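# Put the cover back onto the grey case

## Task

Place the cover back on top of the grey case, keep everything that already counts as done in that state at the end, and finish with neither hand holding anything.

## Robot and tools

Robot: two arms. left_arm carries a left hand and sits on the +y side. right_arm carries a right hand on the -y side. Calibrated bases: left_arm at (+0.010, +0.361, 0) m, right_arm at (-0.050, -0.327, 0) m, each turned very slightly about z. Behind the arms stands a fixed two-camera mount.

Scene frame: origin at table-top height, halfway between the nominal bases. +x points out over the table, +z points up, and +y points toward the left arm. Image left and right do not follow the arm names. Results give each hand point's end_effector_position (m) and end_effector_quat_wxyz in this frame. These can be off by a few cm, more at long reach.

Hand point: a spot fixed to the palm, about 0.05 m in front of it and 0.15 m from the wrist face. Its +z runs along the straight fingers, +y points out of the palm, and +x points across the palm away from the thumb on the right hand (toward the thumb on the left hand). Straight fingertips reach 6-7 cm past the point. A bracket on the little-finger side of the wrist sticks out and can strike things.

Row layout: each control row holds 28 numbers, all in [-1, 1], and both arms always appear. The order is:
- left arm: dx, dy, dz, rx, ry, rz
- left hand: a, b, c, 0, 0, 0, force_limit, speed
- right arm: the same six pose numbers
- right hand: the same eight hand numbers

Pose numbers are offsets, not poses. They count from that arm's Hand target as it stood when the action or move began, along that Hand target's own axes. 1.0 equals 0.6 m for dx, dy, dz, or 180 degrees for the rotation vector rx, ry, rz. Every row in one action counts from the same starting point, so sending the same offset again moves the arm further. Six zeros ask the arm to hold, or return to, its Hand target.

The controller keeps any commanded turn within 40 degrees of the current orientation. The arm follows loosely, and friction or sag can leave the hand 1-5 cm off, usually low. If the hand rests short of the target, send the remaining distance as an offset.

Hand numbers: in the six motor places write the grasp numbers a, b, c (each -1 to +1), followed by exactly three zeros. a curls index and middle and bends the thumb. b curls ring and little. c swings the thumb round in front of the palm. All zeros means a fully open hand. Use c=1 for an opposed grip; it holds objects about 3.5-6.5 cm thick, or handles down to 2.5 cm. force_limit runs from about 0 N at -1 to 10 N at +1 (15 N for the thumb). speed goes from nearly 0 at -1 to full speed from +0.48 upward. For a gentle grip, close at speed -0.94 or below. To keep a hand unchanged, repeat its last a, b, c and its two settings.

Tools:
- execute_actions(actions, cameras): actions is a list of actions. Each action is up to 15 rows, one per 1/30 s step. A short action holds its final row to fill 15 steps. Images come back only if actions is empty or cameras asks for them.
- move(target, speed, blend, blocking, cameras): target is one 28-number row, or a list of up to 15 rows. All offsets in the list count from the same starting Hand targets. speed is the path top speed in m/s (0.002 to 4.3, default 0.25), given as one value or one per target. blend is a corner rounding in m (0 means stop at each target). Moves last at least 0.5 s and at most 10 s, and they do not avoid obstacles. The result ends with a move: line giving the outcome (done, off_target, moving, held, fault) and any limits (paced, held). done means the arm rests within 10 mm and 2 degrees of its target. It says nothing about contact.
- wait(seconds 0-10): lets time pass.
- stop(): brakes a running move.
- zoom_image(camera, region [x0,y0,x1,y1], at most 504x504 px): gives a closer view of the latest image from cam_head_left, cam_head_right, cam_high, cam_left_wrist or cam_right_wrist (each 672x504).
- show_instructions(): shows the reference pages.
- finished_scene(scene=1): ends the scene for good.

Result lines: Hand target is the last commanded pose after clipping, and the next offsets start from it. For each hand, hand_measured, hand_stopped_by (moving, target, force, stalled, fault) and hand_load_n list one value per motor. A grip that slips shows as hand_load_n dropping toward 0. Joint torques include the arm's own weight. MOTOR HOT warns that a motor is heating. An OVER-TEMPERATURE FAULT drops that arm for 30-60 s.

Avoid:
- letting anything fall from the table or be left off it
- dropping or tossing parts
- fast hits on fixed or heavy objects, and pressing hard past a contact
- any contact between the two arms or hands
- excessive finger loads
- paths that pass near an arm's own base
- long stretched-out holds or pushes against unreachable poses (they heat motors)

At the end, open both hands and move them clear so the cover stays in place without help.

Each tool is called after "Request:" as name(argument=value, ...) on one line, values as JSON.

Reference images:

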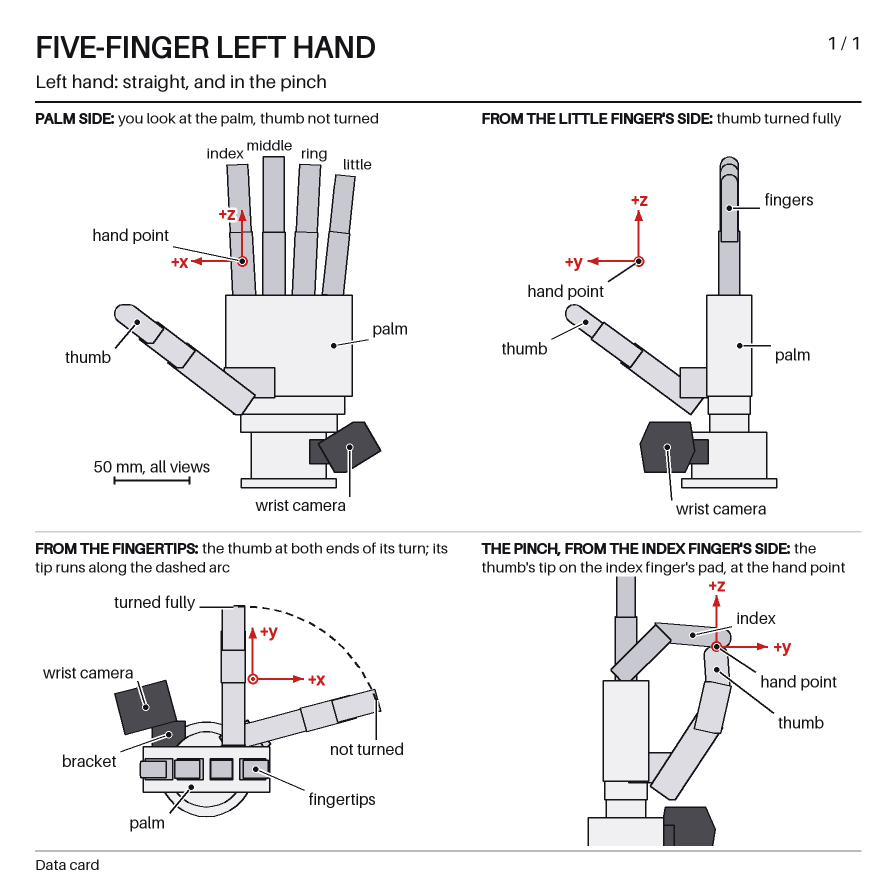

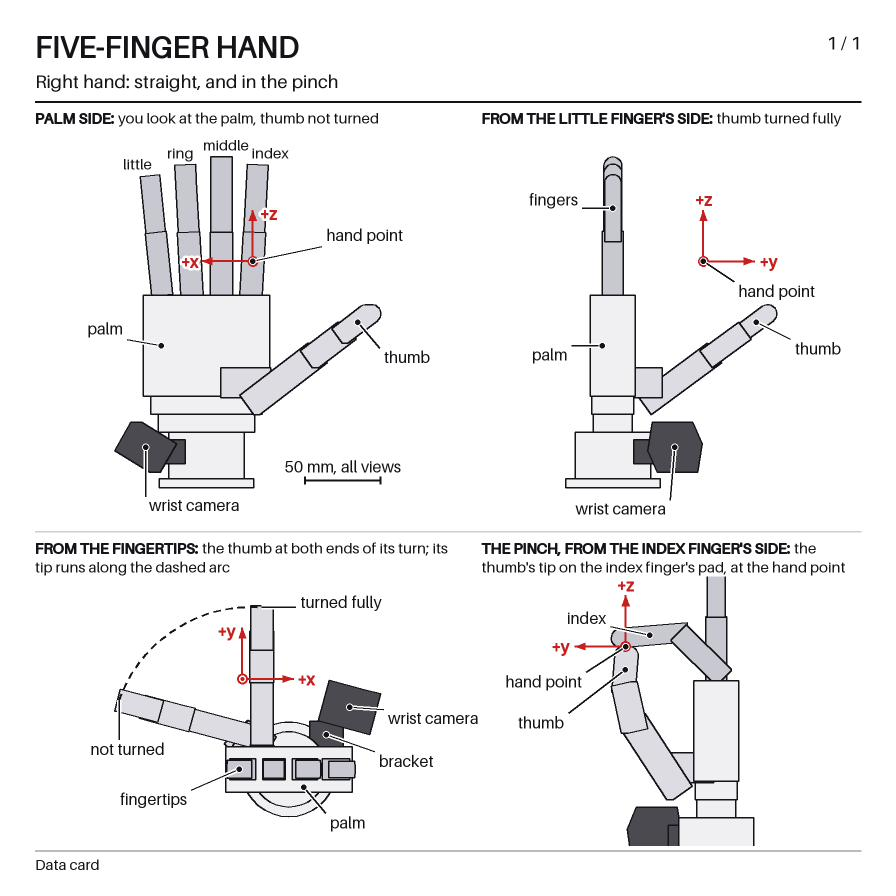

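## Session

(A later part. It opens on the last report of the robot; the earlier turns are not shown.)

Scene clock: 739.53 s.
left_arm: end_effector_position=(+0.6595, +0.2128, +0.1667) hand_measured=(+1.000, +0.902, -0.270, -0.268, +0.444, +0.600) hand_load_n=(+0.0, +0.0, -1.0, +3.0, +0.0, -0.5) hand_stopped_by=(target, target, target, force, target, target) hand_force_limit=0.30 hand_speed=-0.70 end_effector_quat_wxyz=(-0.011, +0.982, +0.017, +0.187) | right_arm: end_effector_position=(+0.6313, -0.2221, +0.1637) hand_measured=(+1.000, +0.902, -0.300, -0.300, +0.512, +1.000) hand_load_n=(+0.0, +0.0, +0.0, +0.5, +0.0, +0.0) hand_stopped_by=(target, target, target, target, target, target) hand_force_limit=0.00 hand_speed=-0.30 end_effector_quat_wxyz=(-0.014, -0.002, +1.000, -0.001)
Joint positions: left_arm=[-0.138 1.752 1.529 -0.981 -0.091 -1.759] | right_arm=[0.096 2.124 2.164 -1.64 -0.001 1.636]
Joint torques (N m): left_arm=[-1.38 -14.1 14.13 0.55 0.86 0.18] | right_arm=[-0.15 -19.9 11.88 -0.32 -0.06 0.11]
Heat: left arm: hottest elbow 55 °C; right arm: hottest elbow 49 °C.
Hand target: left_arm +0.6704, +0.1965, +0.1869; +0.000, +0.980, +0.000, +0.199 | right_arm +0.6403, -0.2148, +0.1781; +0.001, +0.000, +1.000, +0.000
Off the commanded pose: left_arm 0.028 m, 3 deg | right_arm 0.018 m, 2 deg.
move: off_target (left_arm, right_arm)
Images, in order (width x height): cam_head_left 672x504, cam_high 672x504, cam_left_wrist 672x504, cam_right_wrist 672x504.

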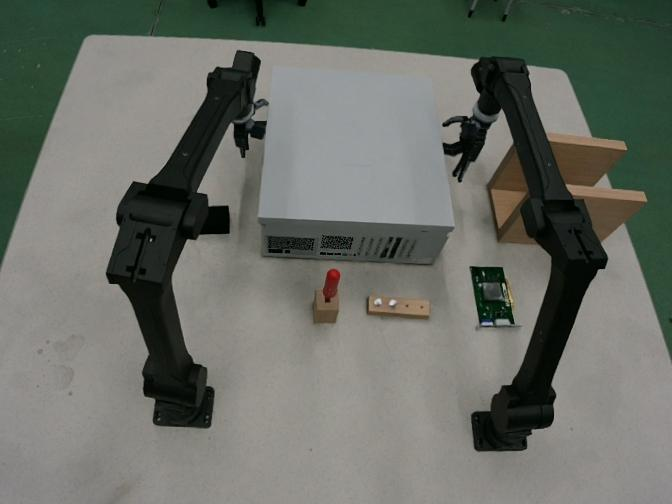

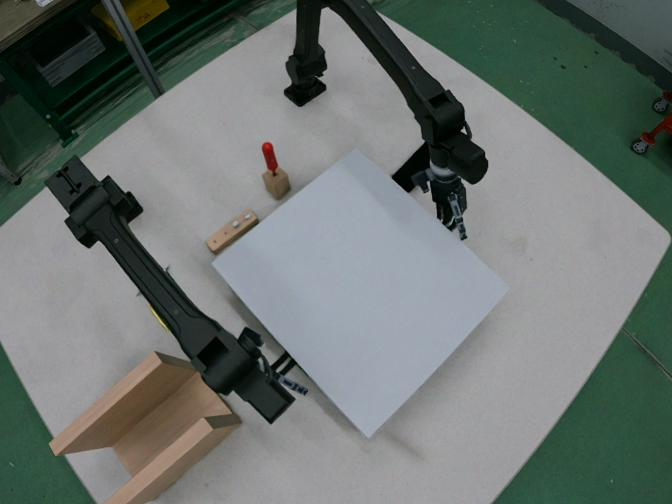

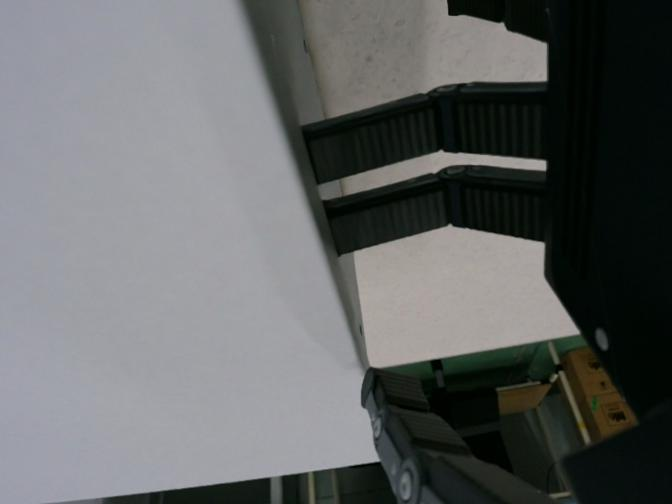

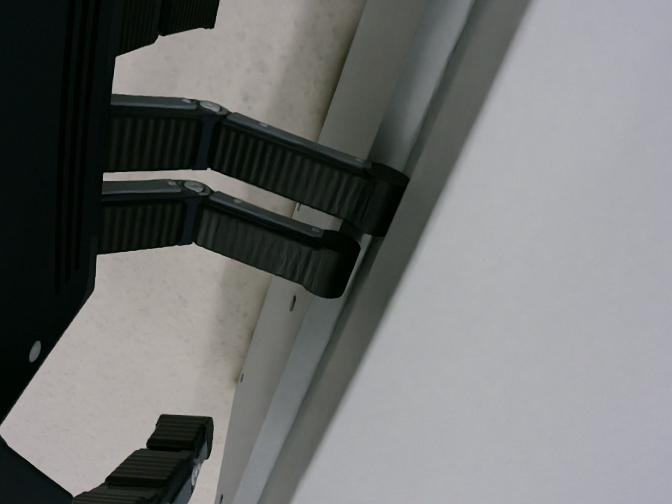

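Request:
move(target=[0.0065,0,-0.0154,0,0,0,0.65,0.0,0.2,0,0,0,0.3,-0.7,0,0,-0.025,0,0,0,0.65,0,0,0,0,0,0.0,-0.3], speed=0.04, cameras=["cam_left_wrist","cam_right_wrist","cam_head_left","cam_high"])

Scene clock: 740.87 s.
left_arm: end_effector_position=(+0.6561, +0.2130, +0.1671) hand_measured=(+1.000, +0.902, -0.270, -0.268, +0.444, +0.600) hand_load_n=(+0.0, +0.0, -1.0, +3.5, +0.0, +0.0) hand_stopped_by=(target, target, target, force, target, target) hand_force_limit=0.30 hand_speed=-0.70 end_effector_quat_wxyz=(-0.012, +0.984, +0.016, +0.177) | right_arm: end_effector_position=(+0.6268, -0.2225, +0.1732) hand_measured=(+1.000, +0.902, -0.300, -0.300, +0.512, +1.000) hand_load_n=(+0.0, +0.0, +0.0, +0.0, +0.0, +0.0) hand_stopped_by=(target, target, target, target, target, target) hand_force_limit=0.00 hand_speed=-0.30 end_effector_quat_wxyz=(-0.022, -0.002, +1.000, -0.001)
Joint positions: left_arm=[-0.138 1.754 1.539 -1.009 -0.089 -1.759] | right_arm=[0.096 2.124 2.19 -1.681 -0.001 1.636]
Joint torques (N m): left_arm=[-1.61 -15.15 14.74 0.46 0.85 0.22] | right_arm=[-0.15 -19.72 13.22 -0.29 -0.07 0.11]
Heat: left arm: hottest elbow 55 °C; right arm: hottest elbow 49 °C.
Hand target: left_arm +0.6704, +0.1965, +0.1969; +0.000, +0.980, +0.000, +0.199 | right_arm +0.6402, -0.2148, +0.1932; +0.001, +0.000, +1.000, +0.000
Off the commanded pose: left_arm 0.037 m, 3 deg | right_arm 0.025 m, 3 deg.
move: off_target (left_arm, right_arm)
Images, in order (width x height): cam_head_left 672x504, cam_high 672x504, cam_left_wrist 672x504, cam_right_wrist 672x504.

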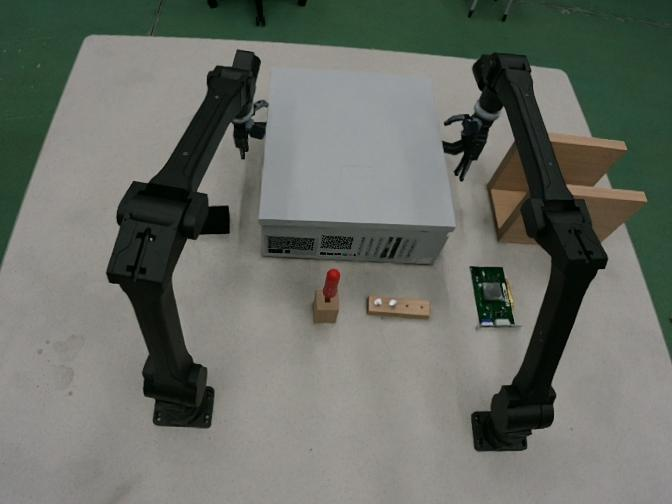

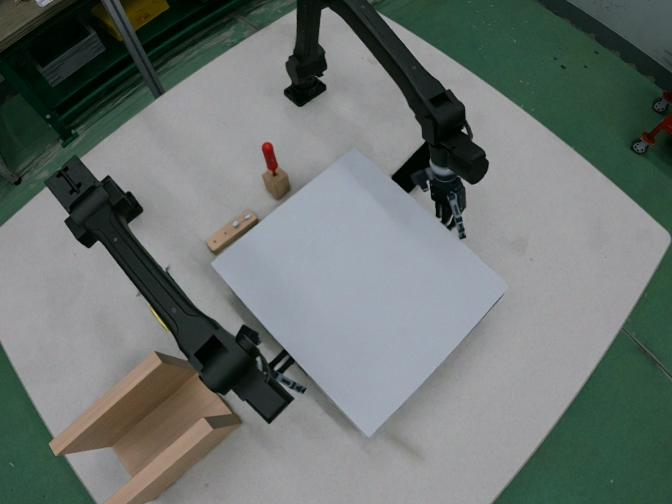

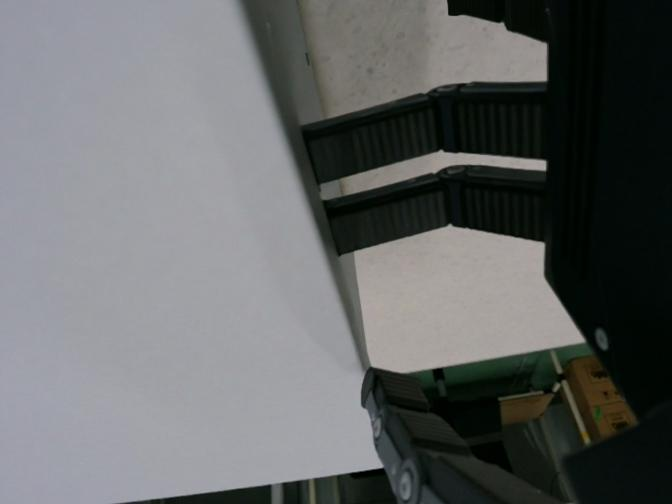

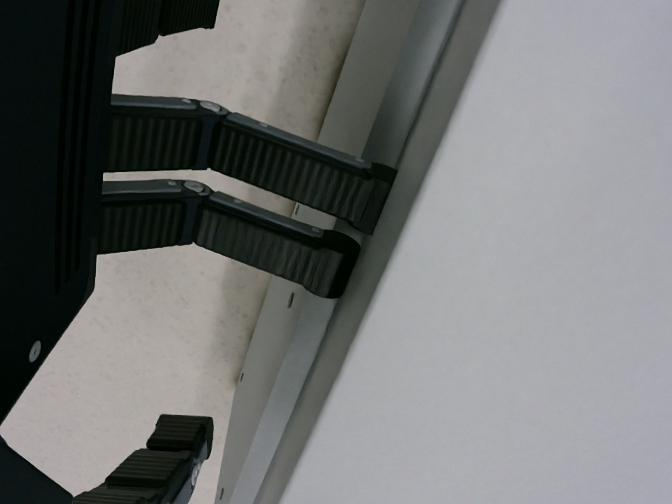

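Request:
zoom_image(camera="cam_high", region=[420, 260, 520, 360])

Request:
zoom_image(camera="cam_high", region=[320, 350, 420, 450])

Request:
zoom_image(camera="cam_high", region=[310, 110, 410, 210])

Request:
zoom_image(camera="cam_high", region=[170, 220, 270, 320])

Scaled by 5.040 from the camera's 672x504 image, which has a finer 960x720 frame.

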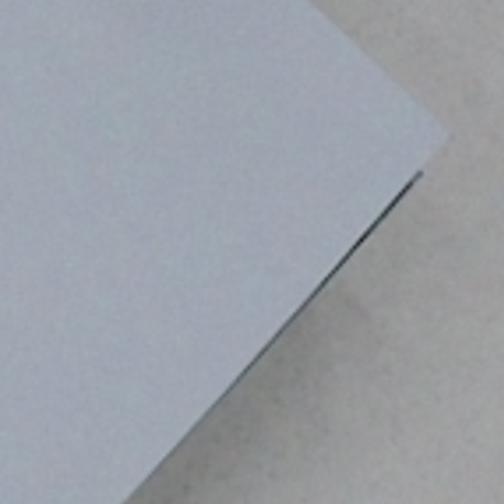

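Scaled by 5.040 from the camera's 672x504 image, which has a finer 960x720 frame.

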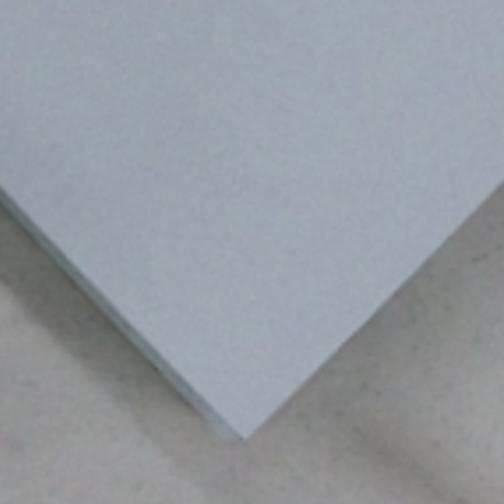

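Scaled by 5.040 from the camera's 672x504 image, which has a finer 960x720 frame.

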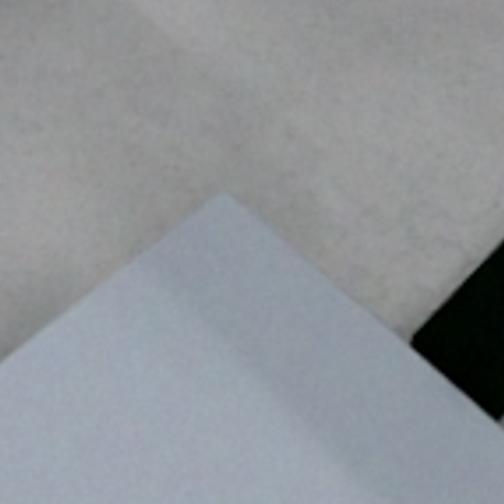

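Scaled by 5.040 from the camera's 672x504 image, which has a finer 960x720 frame.

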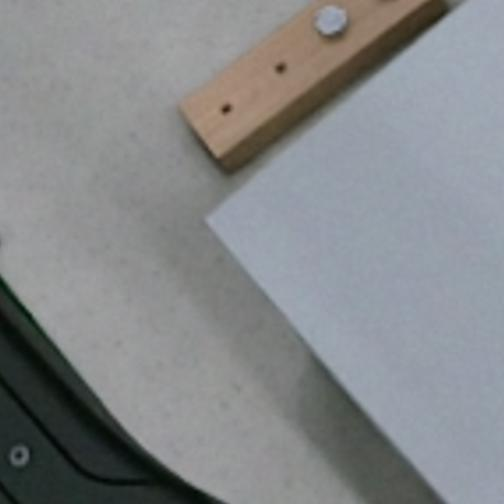

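Request:
move(target=[0.034,0,0.0053,0,0,0,0.65,0.0,0.2,0,0,0,0.3,-0.7,-0.0333,0,-0.0083,0,0,0,0.65,0,0,0,0,0,0.0,-0.3], speed=0.04, cameras=["cam_left_wrist","cam_right_wrist","cam_head_left","cam_high"])

Scene clock: 743.47 s.
left_arm: end_effector_position=(+0.6614, +0.2120, +0.1671) hand_measured=(+1.000, +0.902, -0.272, -0.268, +0.444, +0.600) hand_load_n=(+0.0, +0.0, -2.0, +3.5, +0.5, +0.0) hand_stopped_by=(target, target, target, force, target, target) hand_force_limit=0.30 hand_speed=-0.70 end_effector_quat_wxyz=(-0.016, +0.987, -0.001, +0.162) | right_arm: end_effector_position=(+0.6442, -0.2213, +0.1766) hand_measured=(+1.000, +0.902, -0.300, -0.300, +0.512, +1.000) hand_load_n=(+0.0, +0.0, +0.5, +0.0, +0.0, +0.0) hand_stopped_by=(target, target, target, target, target, target) hand_force_limit=0.00 hand_speed=-0.30 end_effector_quat_wxyz=(-0.011, -0.002, +1.000, +0.000)
Joint positions: left_arm=[-0.135 1.789 1.599 -1.065 -0.084 -1.723] | right_arm=[0.096 2.17 2.277 -1.699 0 1.636]
Joint torques (N m): left_arm=[-2.02 -14.62 16.08 1.31 0.74 -0.11] | right_arm=[-0.38 -20.07 13.65 -0.02 -0.18 0.1]
Heat: left arm: hottest elbow 56 °C; right arm: hottest elbow 49 °C.
Hand target: left_arm +0.6905, +0.1965, +0.2020; +0.000, +0.980, +0.000, +0.200 | right_arm +0.6602, -0.2148, +0.1981; +0.001, +0.000, +1.000, +0.000
Off the commanded pose: left_arm 0.048 m, 5 deg | right_arm 0.028 m, 1 deg.
joint sent to its limit (right arm) — joint 4 (wrist pitch), lower limit. The joint targets still meet the commanded pose.
move: off_target (left_arm, right_arm)
Images, in order (width x height): cam_head_left 672x504, cam_high 672x504, cam_left_wrist 672x504, cam_right_wrist 672x504.

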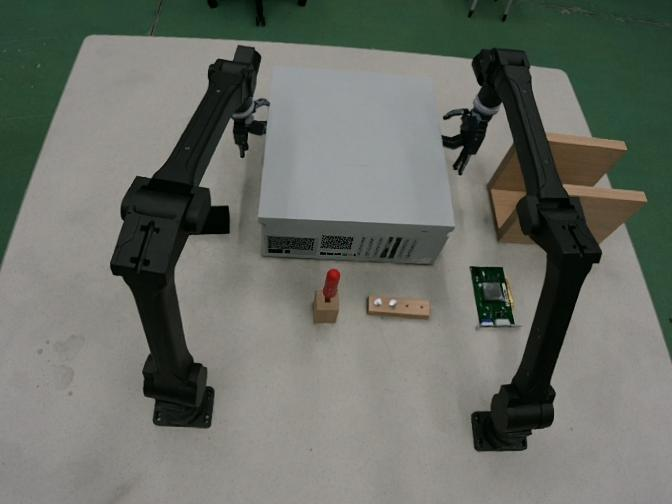

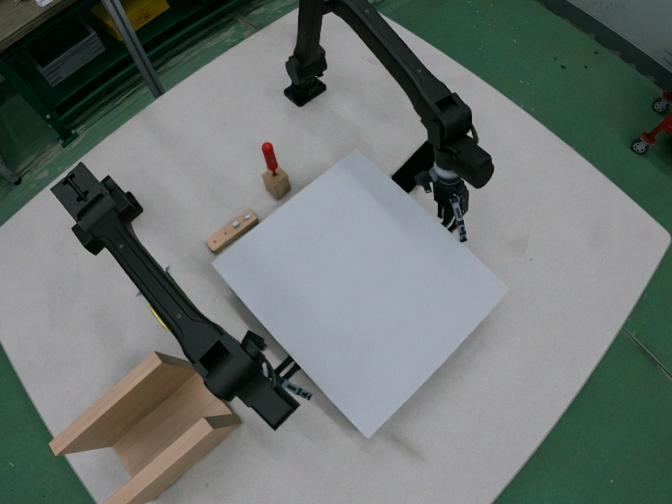

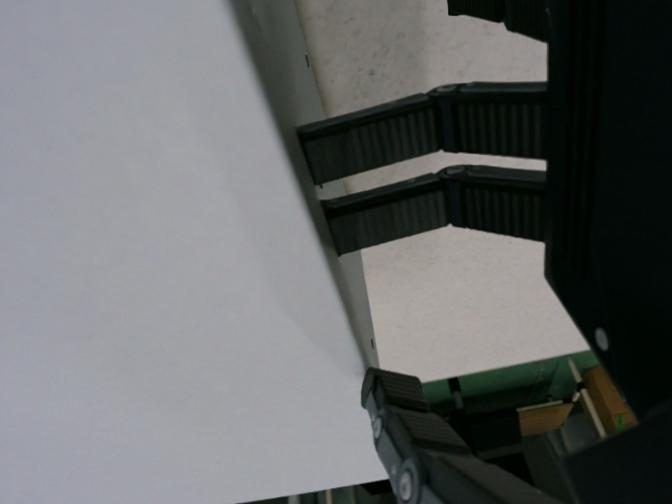

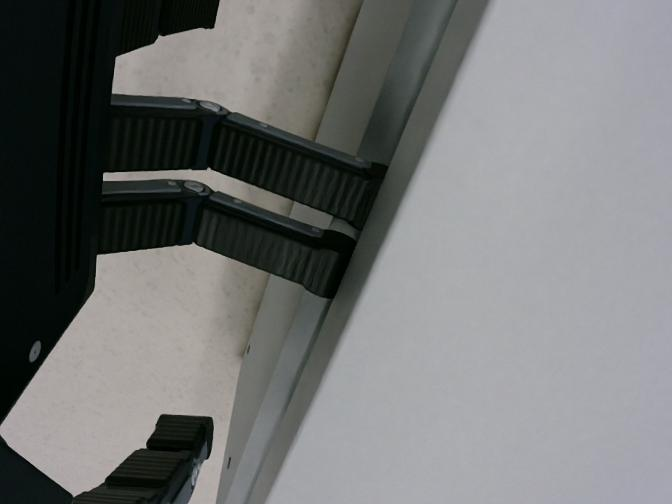

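Request:
zoom_image(camera="cam_high", region=[420, 260, 520, 360])

Request:
zoom_image(camera="cam_high", region=[320, 350, 420, 450])

Request:
zoom_image(camera="cam_high", region=[310, 110, 410, 210])

Request:
zoom_image(camera="cam_high", region=[170, 220, 270, 320])

Request:
zoom_image(camera="cam_head_left", region=[250, 205, 300, 245])

Request:
zoom_image(camera="cam_head_left", region=[410, 205, 460, 245])

Scaled by 5.040 from the camera's 672x504 image, which has a finer 960x720 frame.

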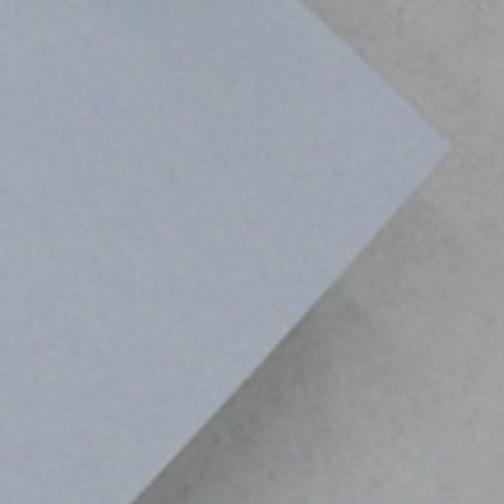

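Scaled by 5.040 from the camera's 672x504 image, which has a finer 960x720 frame.

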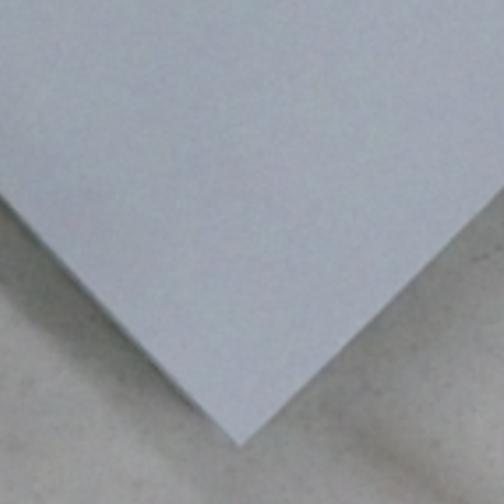

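Scaled by 5.040 from the camera's 672x504 image, which has a finer 960x720 frame.

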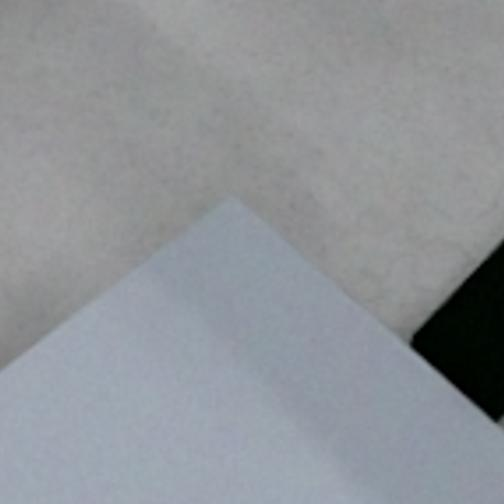

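Scaled by 5.040 from the camera's 672x504 image, which has a finer 960x720 frame.

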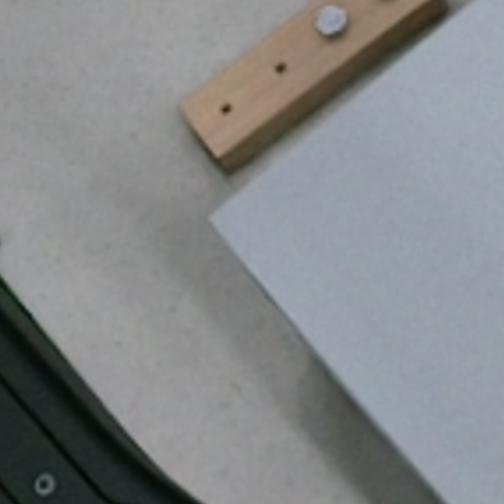

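Scaled by 10.080 from the camera's 672x504 image, which has a finer 960x720 frame.

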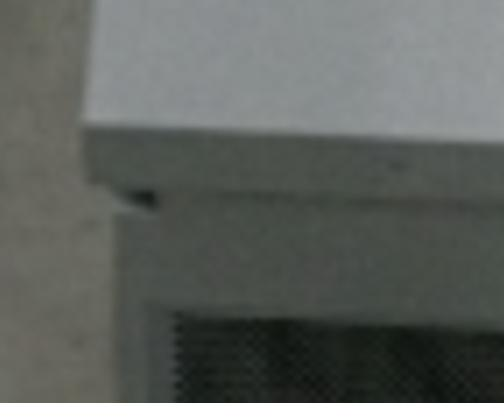

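Scaled by 10.080 from the camera's 672x504 image, which has a finer 960x720 frame.

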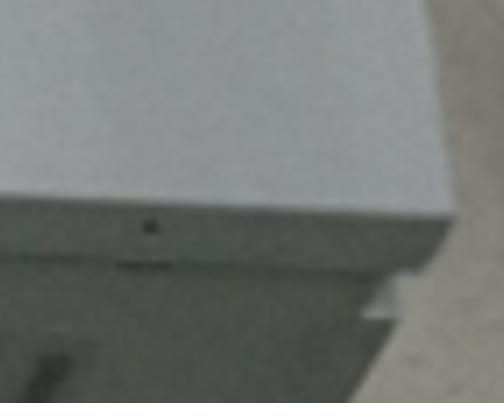

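Request:
move(target=[0,0,0,0,0,0,0.65,0.0,0.2,0,0,0,0.3,-0.7,-0.01,0,-0.025,0,0,0,0.65,0,0,0,0,0,0.0,-0.3], speed=0.04, cameras=["cam_right_wrist","cam_head_left","cam_high"])

Scene clock: 747.57 s.
left_arm: end_effector_position=(+0.6613, +0.2120, +0.1670) hand_measured=(+1.000, +0.902, -0.272, -0.268, +0.444, +0.600) hand_load_n=(+0.0, +0.0, -2.0, +3.5, +0.0, +0.0) hand_stopped_by=(target, target, target, force, target, target) hand_force_limit=0.30 hand_speed=-0.70 end_effector_quat_wxyz=(-0.016, +0.987, -0.001, +0.162) | right_arm: end_effector_position=(+0.6468, -0.2212, +0.1774) hand_measured=(+1.000, +0.902, -0.300, -0.300, +0.512, +1.000) hand_load_n=(+0.0, +0.0, +3.0, +0.0, +0.0, +0.0) hand_stopped_by=(target, target, target, target, target, target) hand_force_limit=0.00 hand_speed=-0.30 end_effector_quat_wxyz=(-0.008, -0.002, +1.000, -0.001)
Joint positions: left_arm=[-0.135 1.789 1.599 -1.065 -0.084 -1.723] | right_arm=[0.096 2.175 2.287 -1.699 0 1.636]
Joint torques (N m): left_arm=[-1.32 -14.39 16.25 1.4 0.73 -0.16] | right_arm=[-0.44 -21.13 14.78 -0.01 -0.33 0.12]
Heat: left arm: hottest elbow 57 °C; right arm: hottest elbow 50 °C.
Hand target: left_arm +0.6904, +0.1965, +0.2020; +0.000, +0.980, +0.000, +0.199 | right_arm +0.6662, -0.2148, +0.2129; +0.000, +0.000, +1.000, +0.000
Off the commanded pose: left_arm 0.048 m, 5 deg | right_arm 0.041 m, 1 deg.
joint sent to its limit (right arm) — joint 4 (wrist pitch), lower limit. The joint targets are off in orientation, not in position.
move: off_target (left_arm, right_arm)
Images, in order (width x height): cam_head_left 672x504, cam_high 672x504, cam_right_wrist 672x504.

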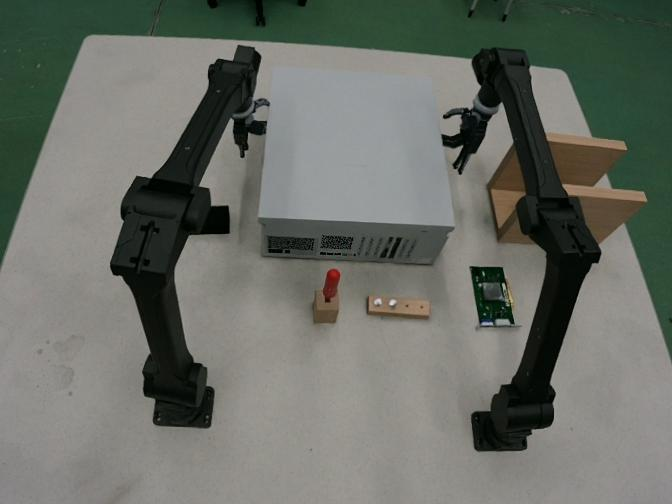

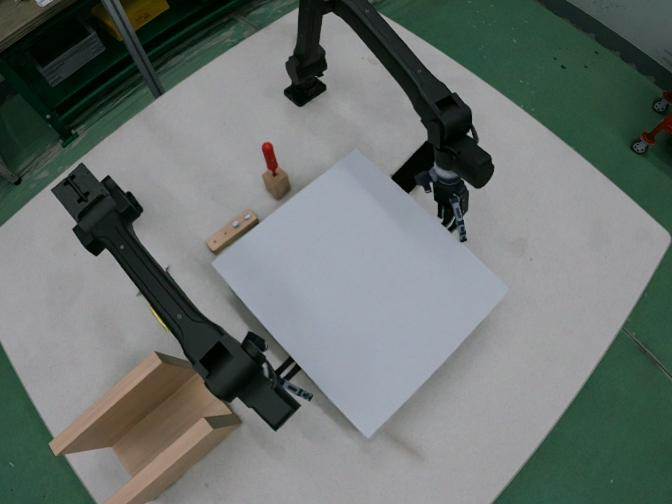

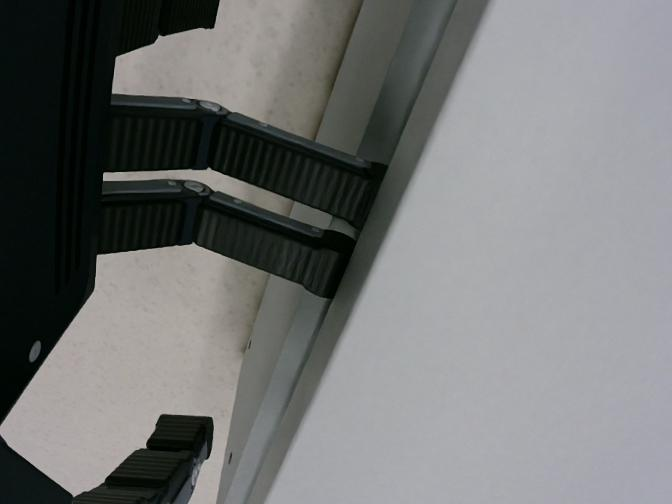

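Request:
move(target=[0,0,0,0,0,0,0.65,0.0,0.2,0,0,0,0.3,-0.7,0,0,-0.0333,0,0,0,0.65,0,0,0,0,0,0.0,-0.3], speed=0.04, cameras=["cam_right_wrist","cam_head_left","cam_high"])

Request:
zoom_image(camera="cam_high", region=[320, 350, 420, 450])

Request:
zoom_image(camera="cam_head_left", region=[410, 205, 460, 245])

Scene clock: 749.00 s.
left_arm: end_effector_position=(+0.6613, +0.2120, +0.1670) hand_measured=(+1.000, +0.902, -0.272, -0.268, +0.444, +0.600) hand_load_n=(+0.0, +0.0, -2.0, +3.5, +0.0, +0.0) hand_stopped_by=(target, target, target, force, target, target) hand_force_limit=0.30 hand_speed=-0.70 end_effector_quat_wxyz=(-0.016, +0.987, -0.001, +0.162) | right_arm: end_effector_position=(+0.6469, -0.2213, +0.1775) hand_measured=(+1.000, +0.902, -0.300, -0.300, +0.512, +1.000) hand_load_n=(+0.0, +0.0, +3.0, +0.0, +0.0, +0.0) hand_stopped_by=(target, target, target, target, target, target) hand_force_limit=0.00 hand_speed=-0.30 end_effector_quat_wxyz=(-0.008, -0.002, +1.000, -0.001)
Joint positions: left_arm=[-0.135 1.789 1.599 -1.065 -0.084 -1.723] | right_arm=[0.096 2.175 2.287 -1.699 0 1.636]
Joint torques (N m): left_arm=[-1.08 -14.62 16.34 1.26 0.71 -0.16] | right_arm=[-0.56 -23.06 15.02 -0.02 -0.44 0.13]
Heat: left arm: hottest elbow 58 °C; right arm: hottest elbow 51 °C.
Hand target: left_arm +0.6904, +0.1965, +0.2020; +0.000, +0.980, +0.000, +0.199 | right_arm +0.6662, -0.2149, +0.2331; +0.001, +0.000, +1.000, +0.000
Off the commanded pose: left_arm 0.048 m, 5 deg | right_arm 0.059 m, 1 deg.
joint sent to its limit (right arm) — joint 4 (wrist pitch), lower limit. The joint targets are off in position and orientation.
move: off_target (left_arm, right_arm)
Images, in order (width x height): cam_head_left 672x504, cam_high 672x504, cam_right_wrist 672x504.

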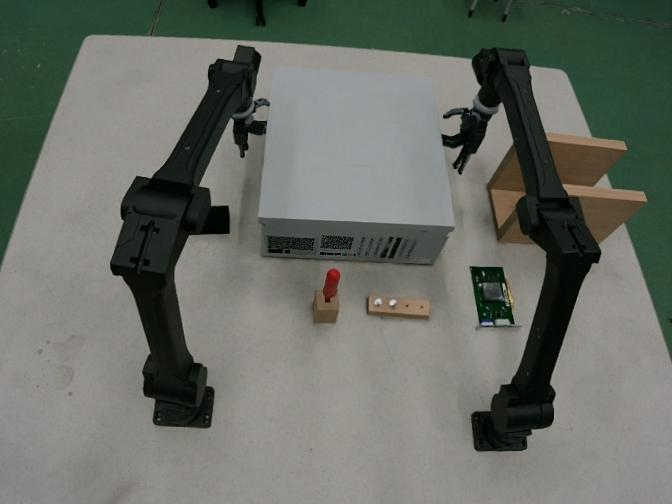

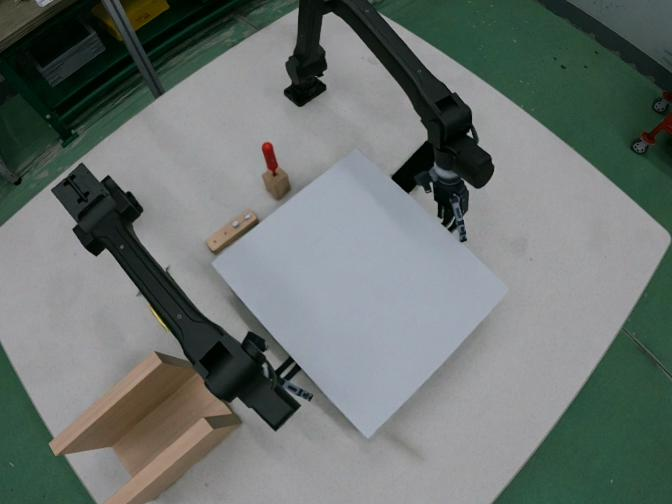

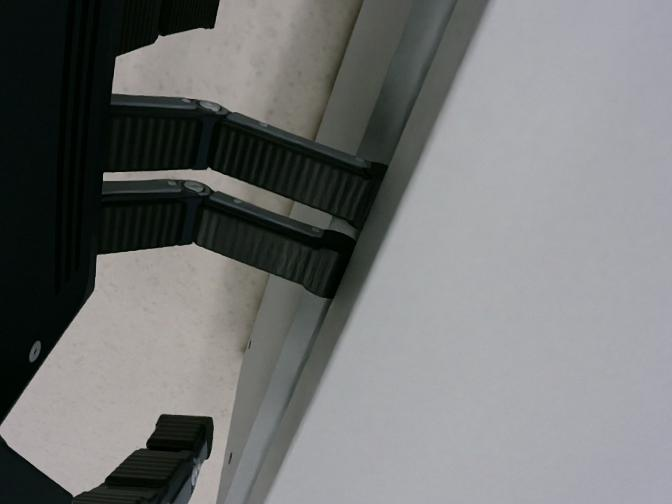

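Scaled by 5.040 from the camera's 672x504 image, which has a finer 960x720 frame.

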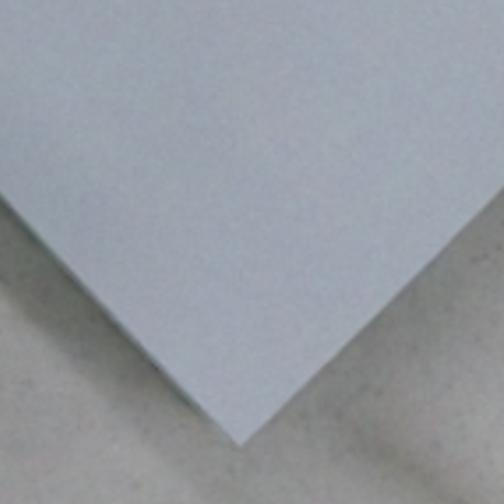

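Scaled by 10.080 from the camera's 672x504 image, which has a finer 960x720 frame.

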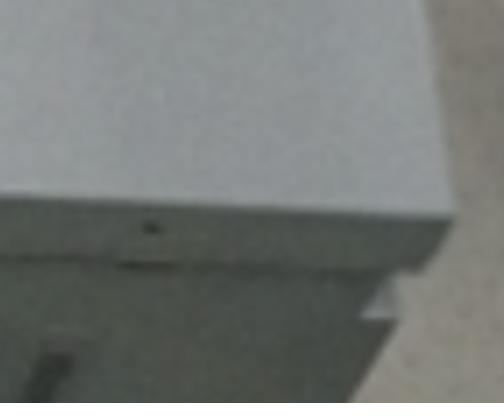

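Request:
move(target=[0,0,0,0,0,0,0.65,0.0,0.2,0,0,0,0.3,-0.7,-0.05,0,0,0,0,0,0.65,0,0,0,0,0,0.0,-0.3], speed=0.04, cameras=["cam_right_wrist","cam_head_left","cam_high"])

Request:
zoom_image(camera="cam_high", region=[320, 350, 420, 450])

Request:
zoom_image(camera="cam_head_left", region=[410, 205, 460, 245])

Scene clock: 751.63 s.
left_arm: end_effector_position=(+0.6613, +0.2120, +0.1670) hand_measured=(+1.000, +0.902, -0.272, -0.268, +0.444, +0.600) hand_load_n=(+0.0, +0.0, -1.5, +4.0, +0.5, +0.5) hand_stopped_by=(target, target, target, force, target, target) hand_force_limit=0.30 hand_speed=-0.70 end_effector_quat_wxyz=(-0.016, +0.987, -0.001, +0.162) | right_arm: end_effector_position=(+0.6757, -0.2212, +0.1838) hand_measured=(+1.000, +0.902, -0.300, -0.300, +0.512, +1.000) hand_load_n=(+0.0, +0.0, +4.5, +0.0, +0.0, +0.0) hand_stopped_by=(target, target, target, target, target, target) hand_force_limit=0.00 hand_speed=-0.30 end_effector_quat_wxyz=(+0.020, -0.001, +1.000, +0.001)
Joint positions: left_arm=[-0.135 1.789 1.599 -1.065 -0.084 -1.722] | right_arm=[0.094 2.237 2.406 -1.699 0.001 1.636]
Joint torques (N m): left_arm=[-1.85 -15.03 16.31 1.1 0.79 -0.17] | right_arm=[-0.67 -22.48 15.73 0.09 -0.61 0.16]
Heat: left arm: hottest elbow 59 °C; right arm: hottest elbow 51 °C.
Hand target: left_arm +0.6904, +0.1965, +0.2020; +0.000, +0.980, +0.000, +0.199 | right_arm +0.6962, -0.2148, +0.2332; +0.001, +0.000, +1.000, +0.000
Off the commanded pose: left_arm 0.048 m, 5 deg | right_arm 0.054 m, 2 deg.
joint sent to its limit (right arm) — joint 4 (wrist pitch), lower limit. The joint targets are off in position and orientation.
move: off_target (left_arm, right_arm)
Images, in order (width x height): cam_head_left 672x504, cam_high 672x504, cam_right_wrist 672x504.

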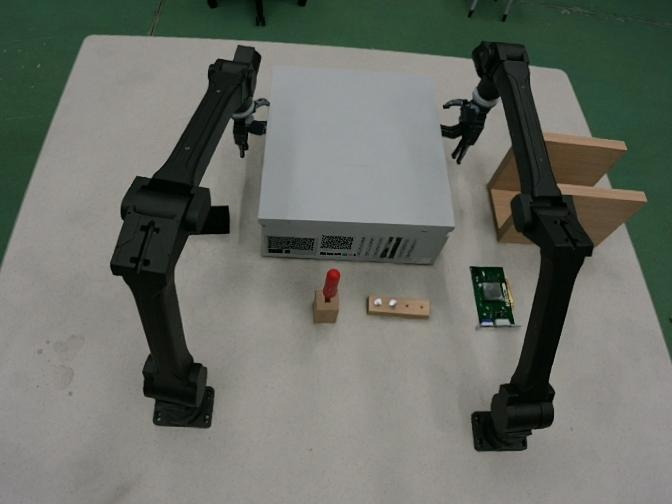

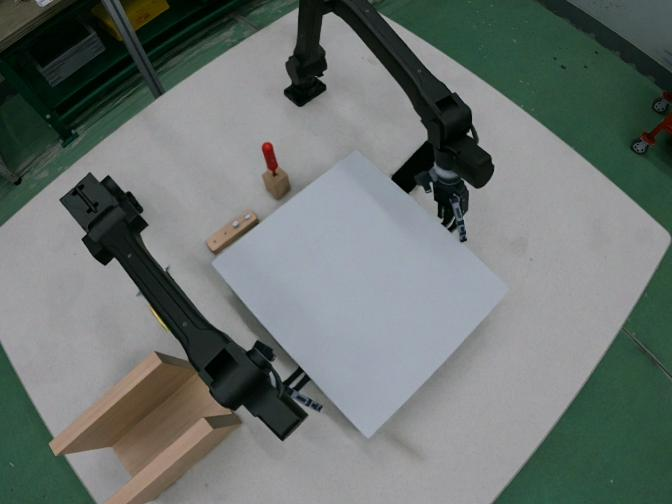

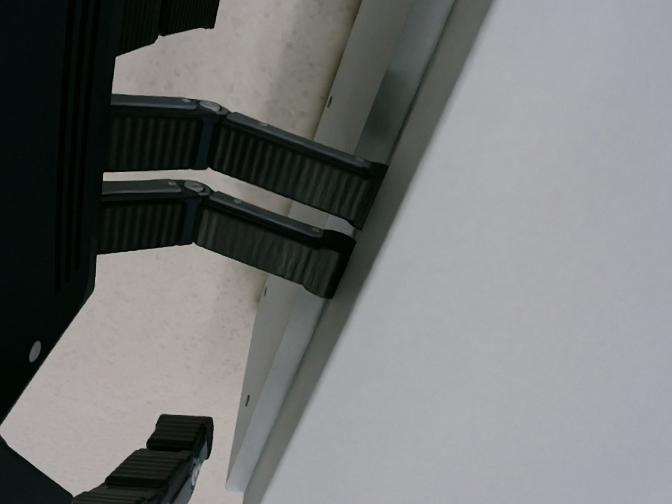

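Scaled by 5.040 from the camera's 672x504 image, which has a finer 960x720 frame.

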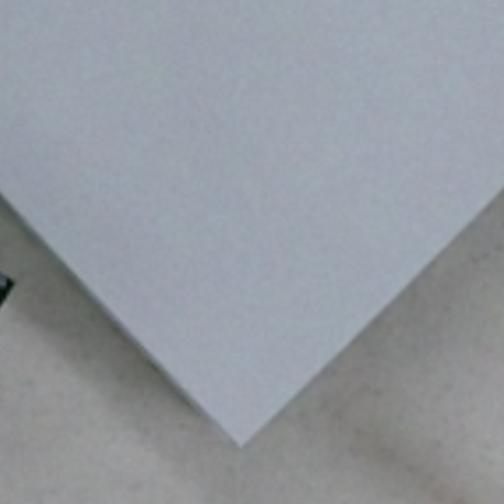

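Scaled by 10.080 from the camera's 672x504 image, which has a finer 960x720 frame.

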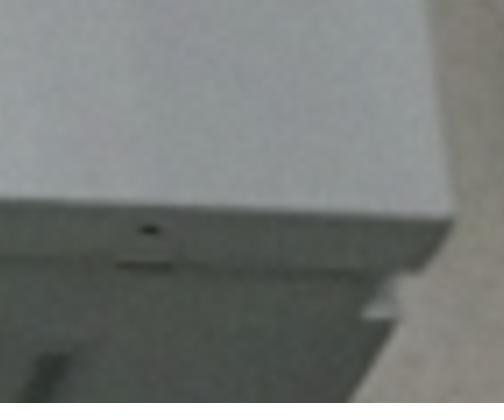

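Request:
move(target=[0,0,0,0,0,0,0.65,0.0,0.2,0,0,0,0.3,-0.7,0.0333,-0.01,0.092,0,0,0,0.65,0,0,0,0,0,0.0,-0.3], speed=0.06, cameras=["cam_right_wrist","cam_high","cam_head_left"])

Request:
zoom_image(camera="cam_high", region=[320, 350, 420, 450])

Request:
zoom_image(camera="cam_head_left", region=[410, 205, 460, 245])

Scene clock: 754.33 s.
left_arm: end_effector_position=(+0.6613, +0.2120, +0.1667) hand_measured=(+1.000, +0.902, -0.272, -0.268, +0.444, +0.600) hand_load_n=(+0.0, +0.0, -3.0, +4.5, +0.5, +0.0) hand_stopped_by=(target, target, target, force, target, target) hand_force_limit=0.30 hand_speed=-0.70 end_effector_quat_wxyz=(-0.016, +0.987, -0.001, +0.162) | right_arm: end_effector_position=(+0.6758, -0.2214, +0.1821) hand_measured=(+1.000, +0.902, -0.300, -0.300, +0.512, +1.000) hand_load_n=(+0.0, +0.0, +0.5, +0.0, +0.0, +0.0) hand_stopped_by=(target, target, target, target, target, target) hand_force_limit=0.00 hand_speed=-0.30 end_effector_quat_wxyz=(+0.019, +0.000, +1.000, +0.001)
Joint positions: left_arm=[-0.135 1.789 1.599 -1.065 -0.084 -1.722] | right_arm=[0.093 2.24 2.406 -1.699 0.001 1.636]
Joint torques (N m): left_arm=[-1.73 -14.8 16.28 1.37 0.76 -0.1] | right_arm=[-0.91 -20.95 8.62 0.1 -0.22 0.01]
Heat: left arm: hottest elbow 60 °C; right arm: hottest elbow 52 °C.
Hand target: left_arm +0.6904, +0.1965, +0.2018; +0.000, +0.980, +0.000, +0.199 | right_arm +0.6762, -0.2208, +0.1779; +0.001, +0.000, +1.000, +0.000
Off the commanded pose: left_arm 0.048 m, 5 deg | right_arm 0.004 m, 2 deg.
joint sent to its limit (right arm) — joint 4 (wrist pitch), lower limit. The joint targets still meet the commanded pose.
move: off_target (left_arm)
Images, in order (width x height): cam_head_left 672x504, cam_high 672x504, cam_right_wrist 672x504.

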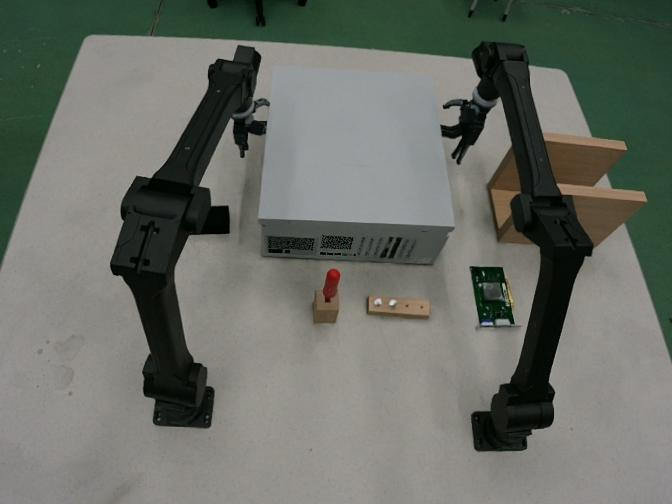

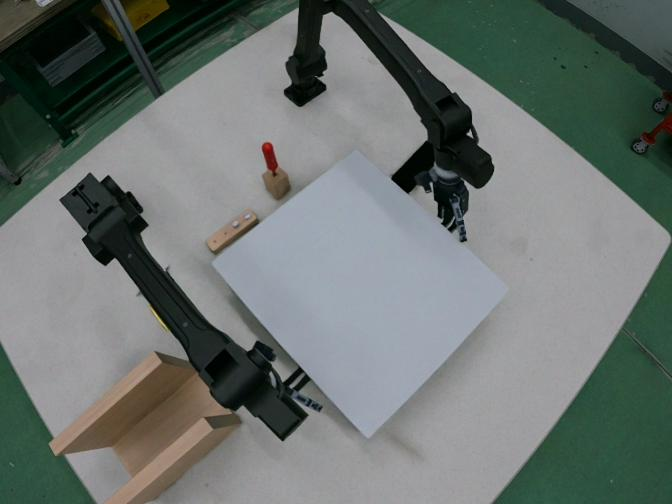

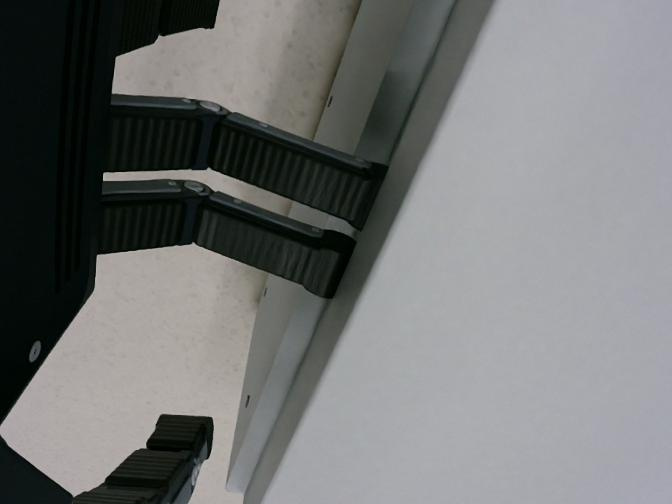

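Scaled by 5.040 from the camera's 672x504 image, which has a finer 960x720 frame.

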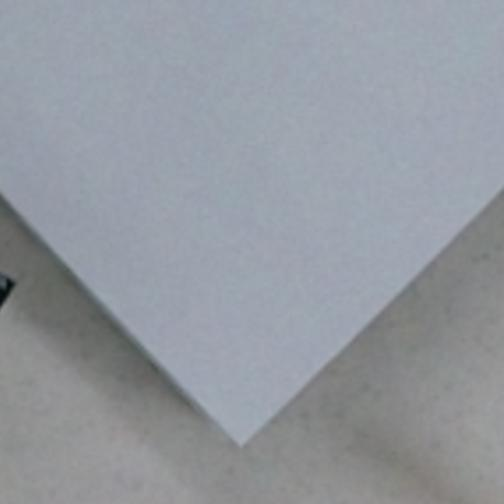

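Scaled by 10.080 from the camera's 672x504 image, which has a finer 960x720 frame.

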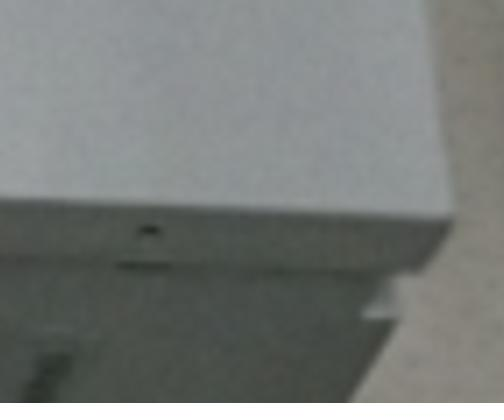

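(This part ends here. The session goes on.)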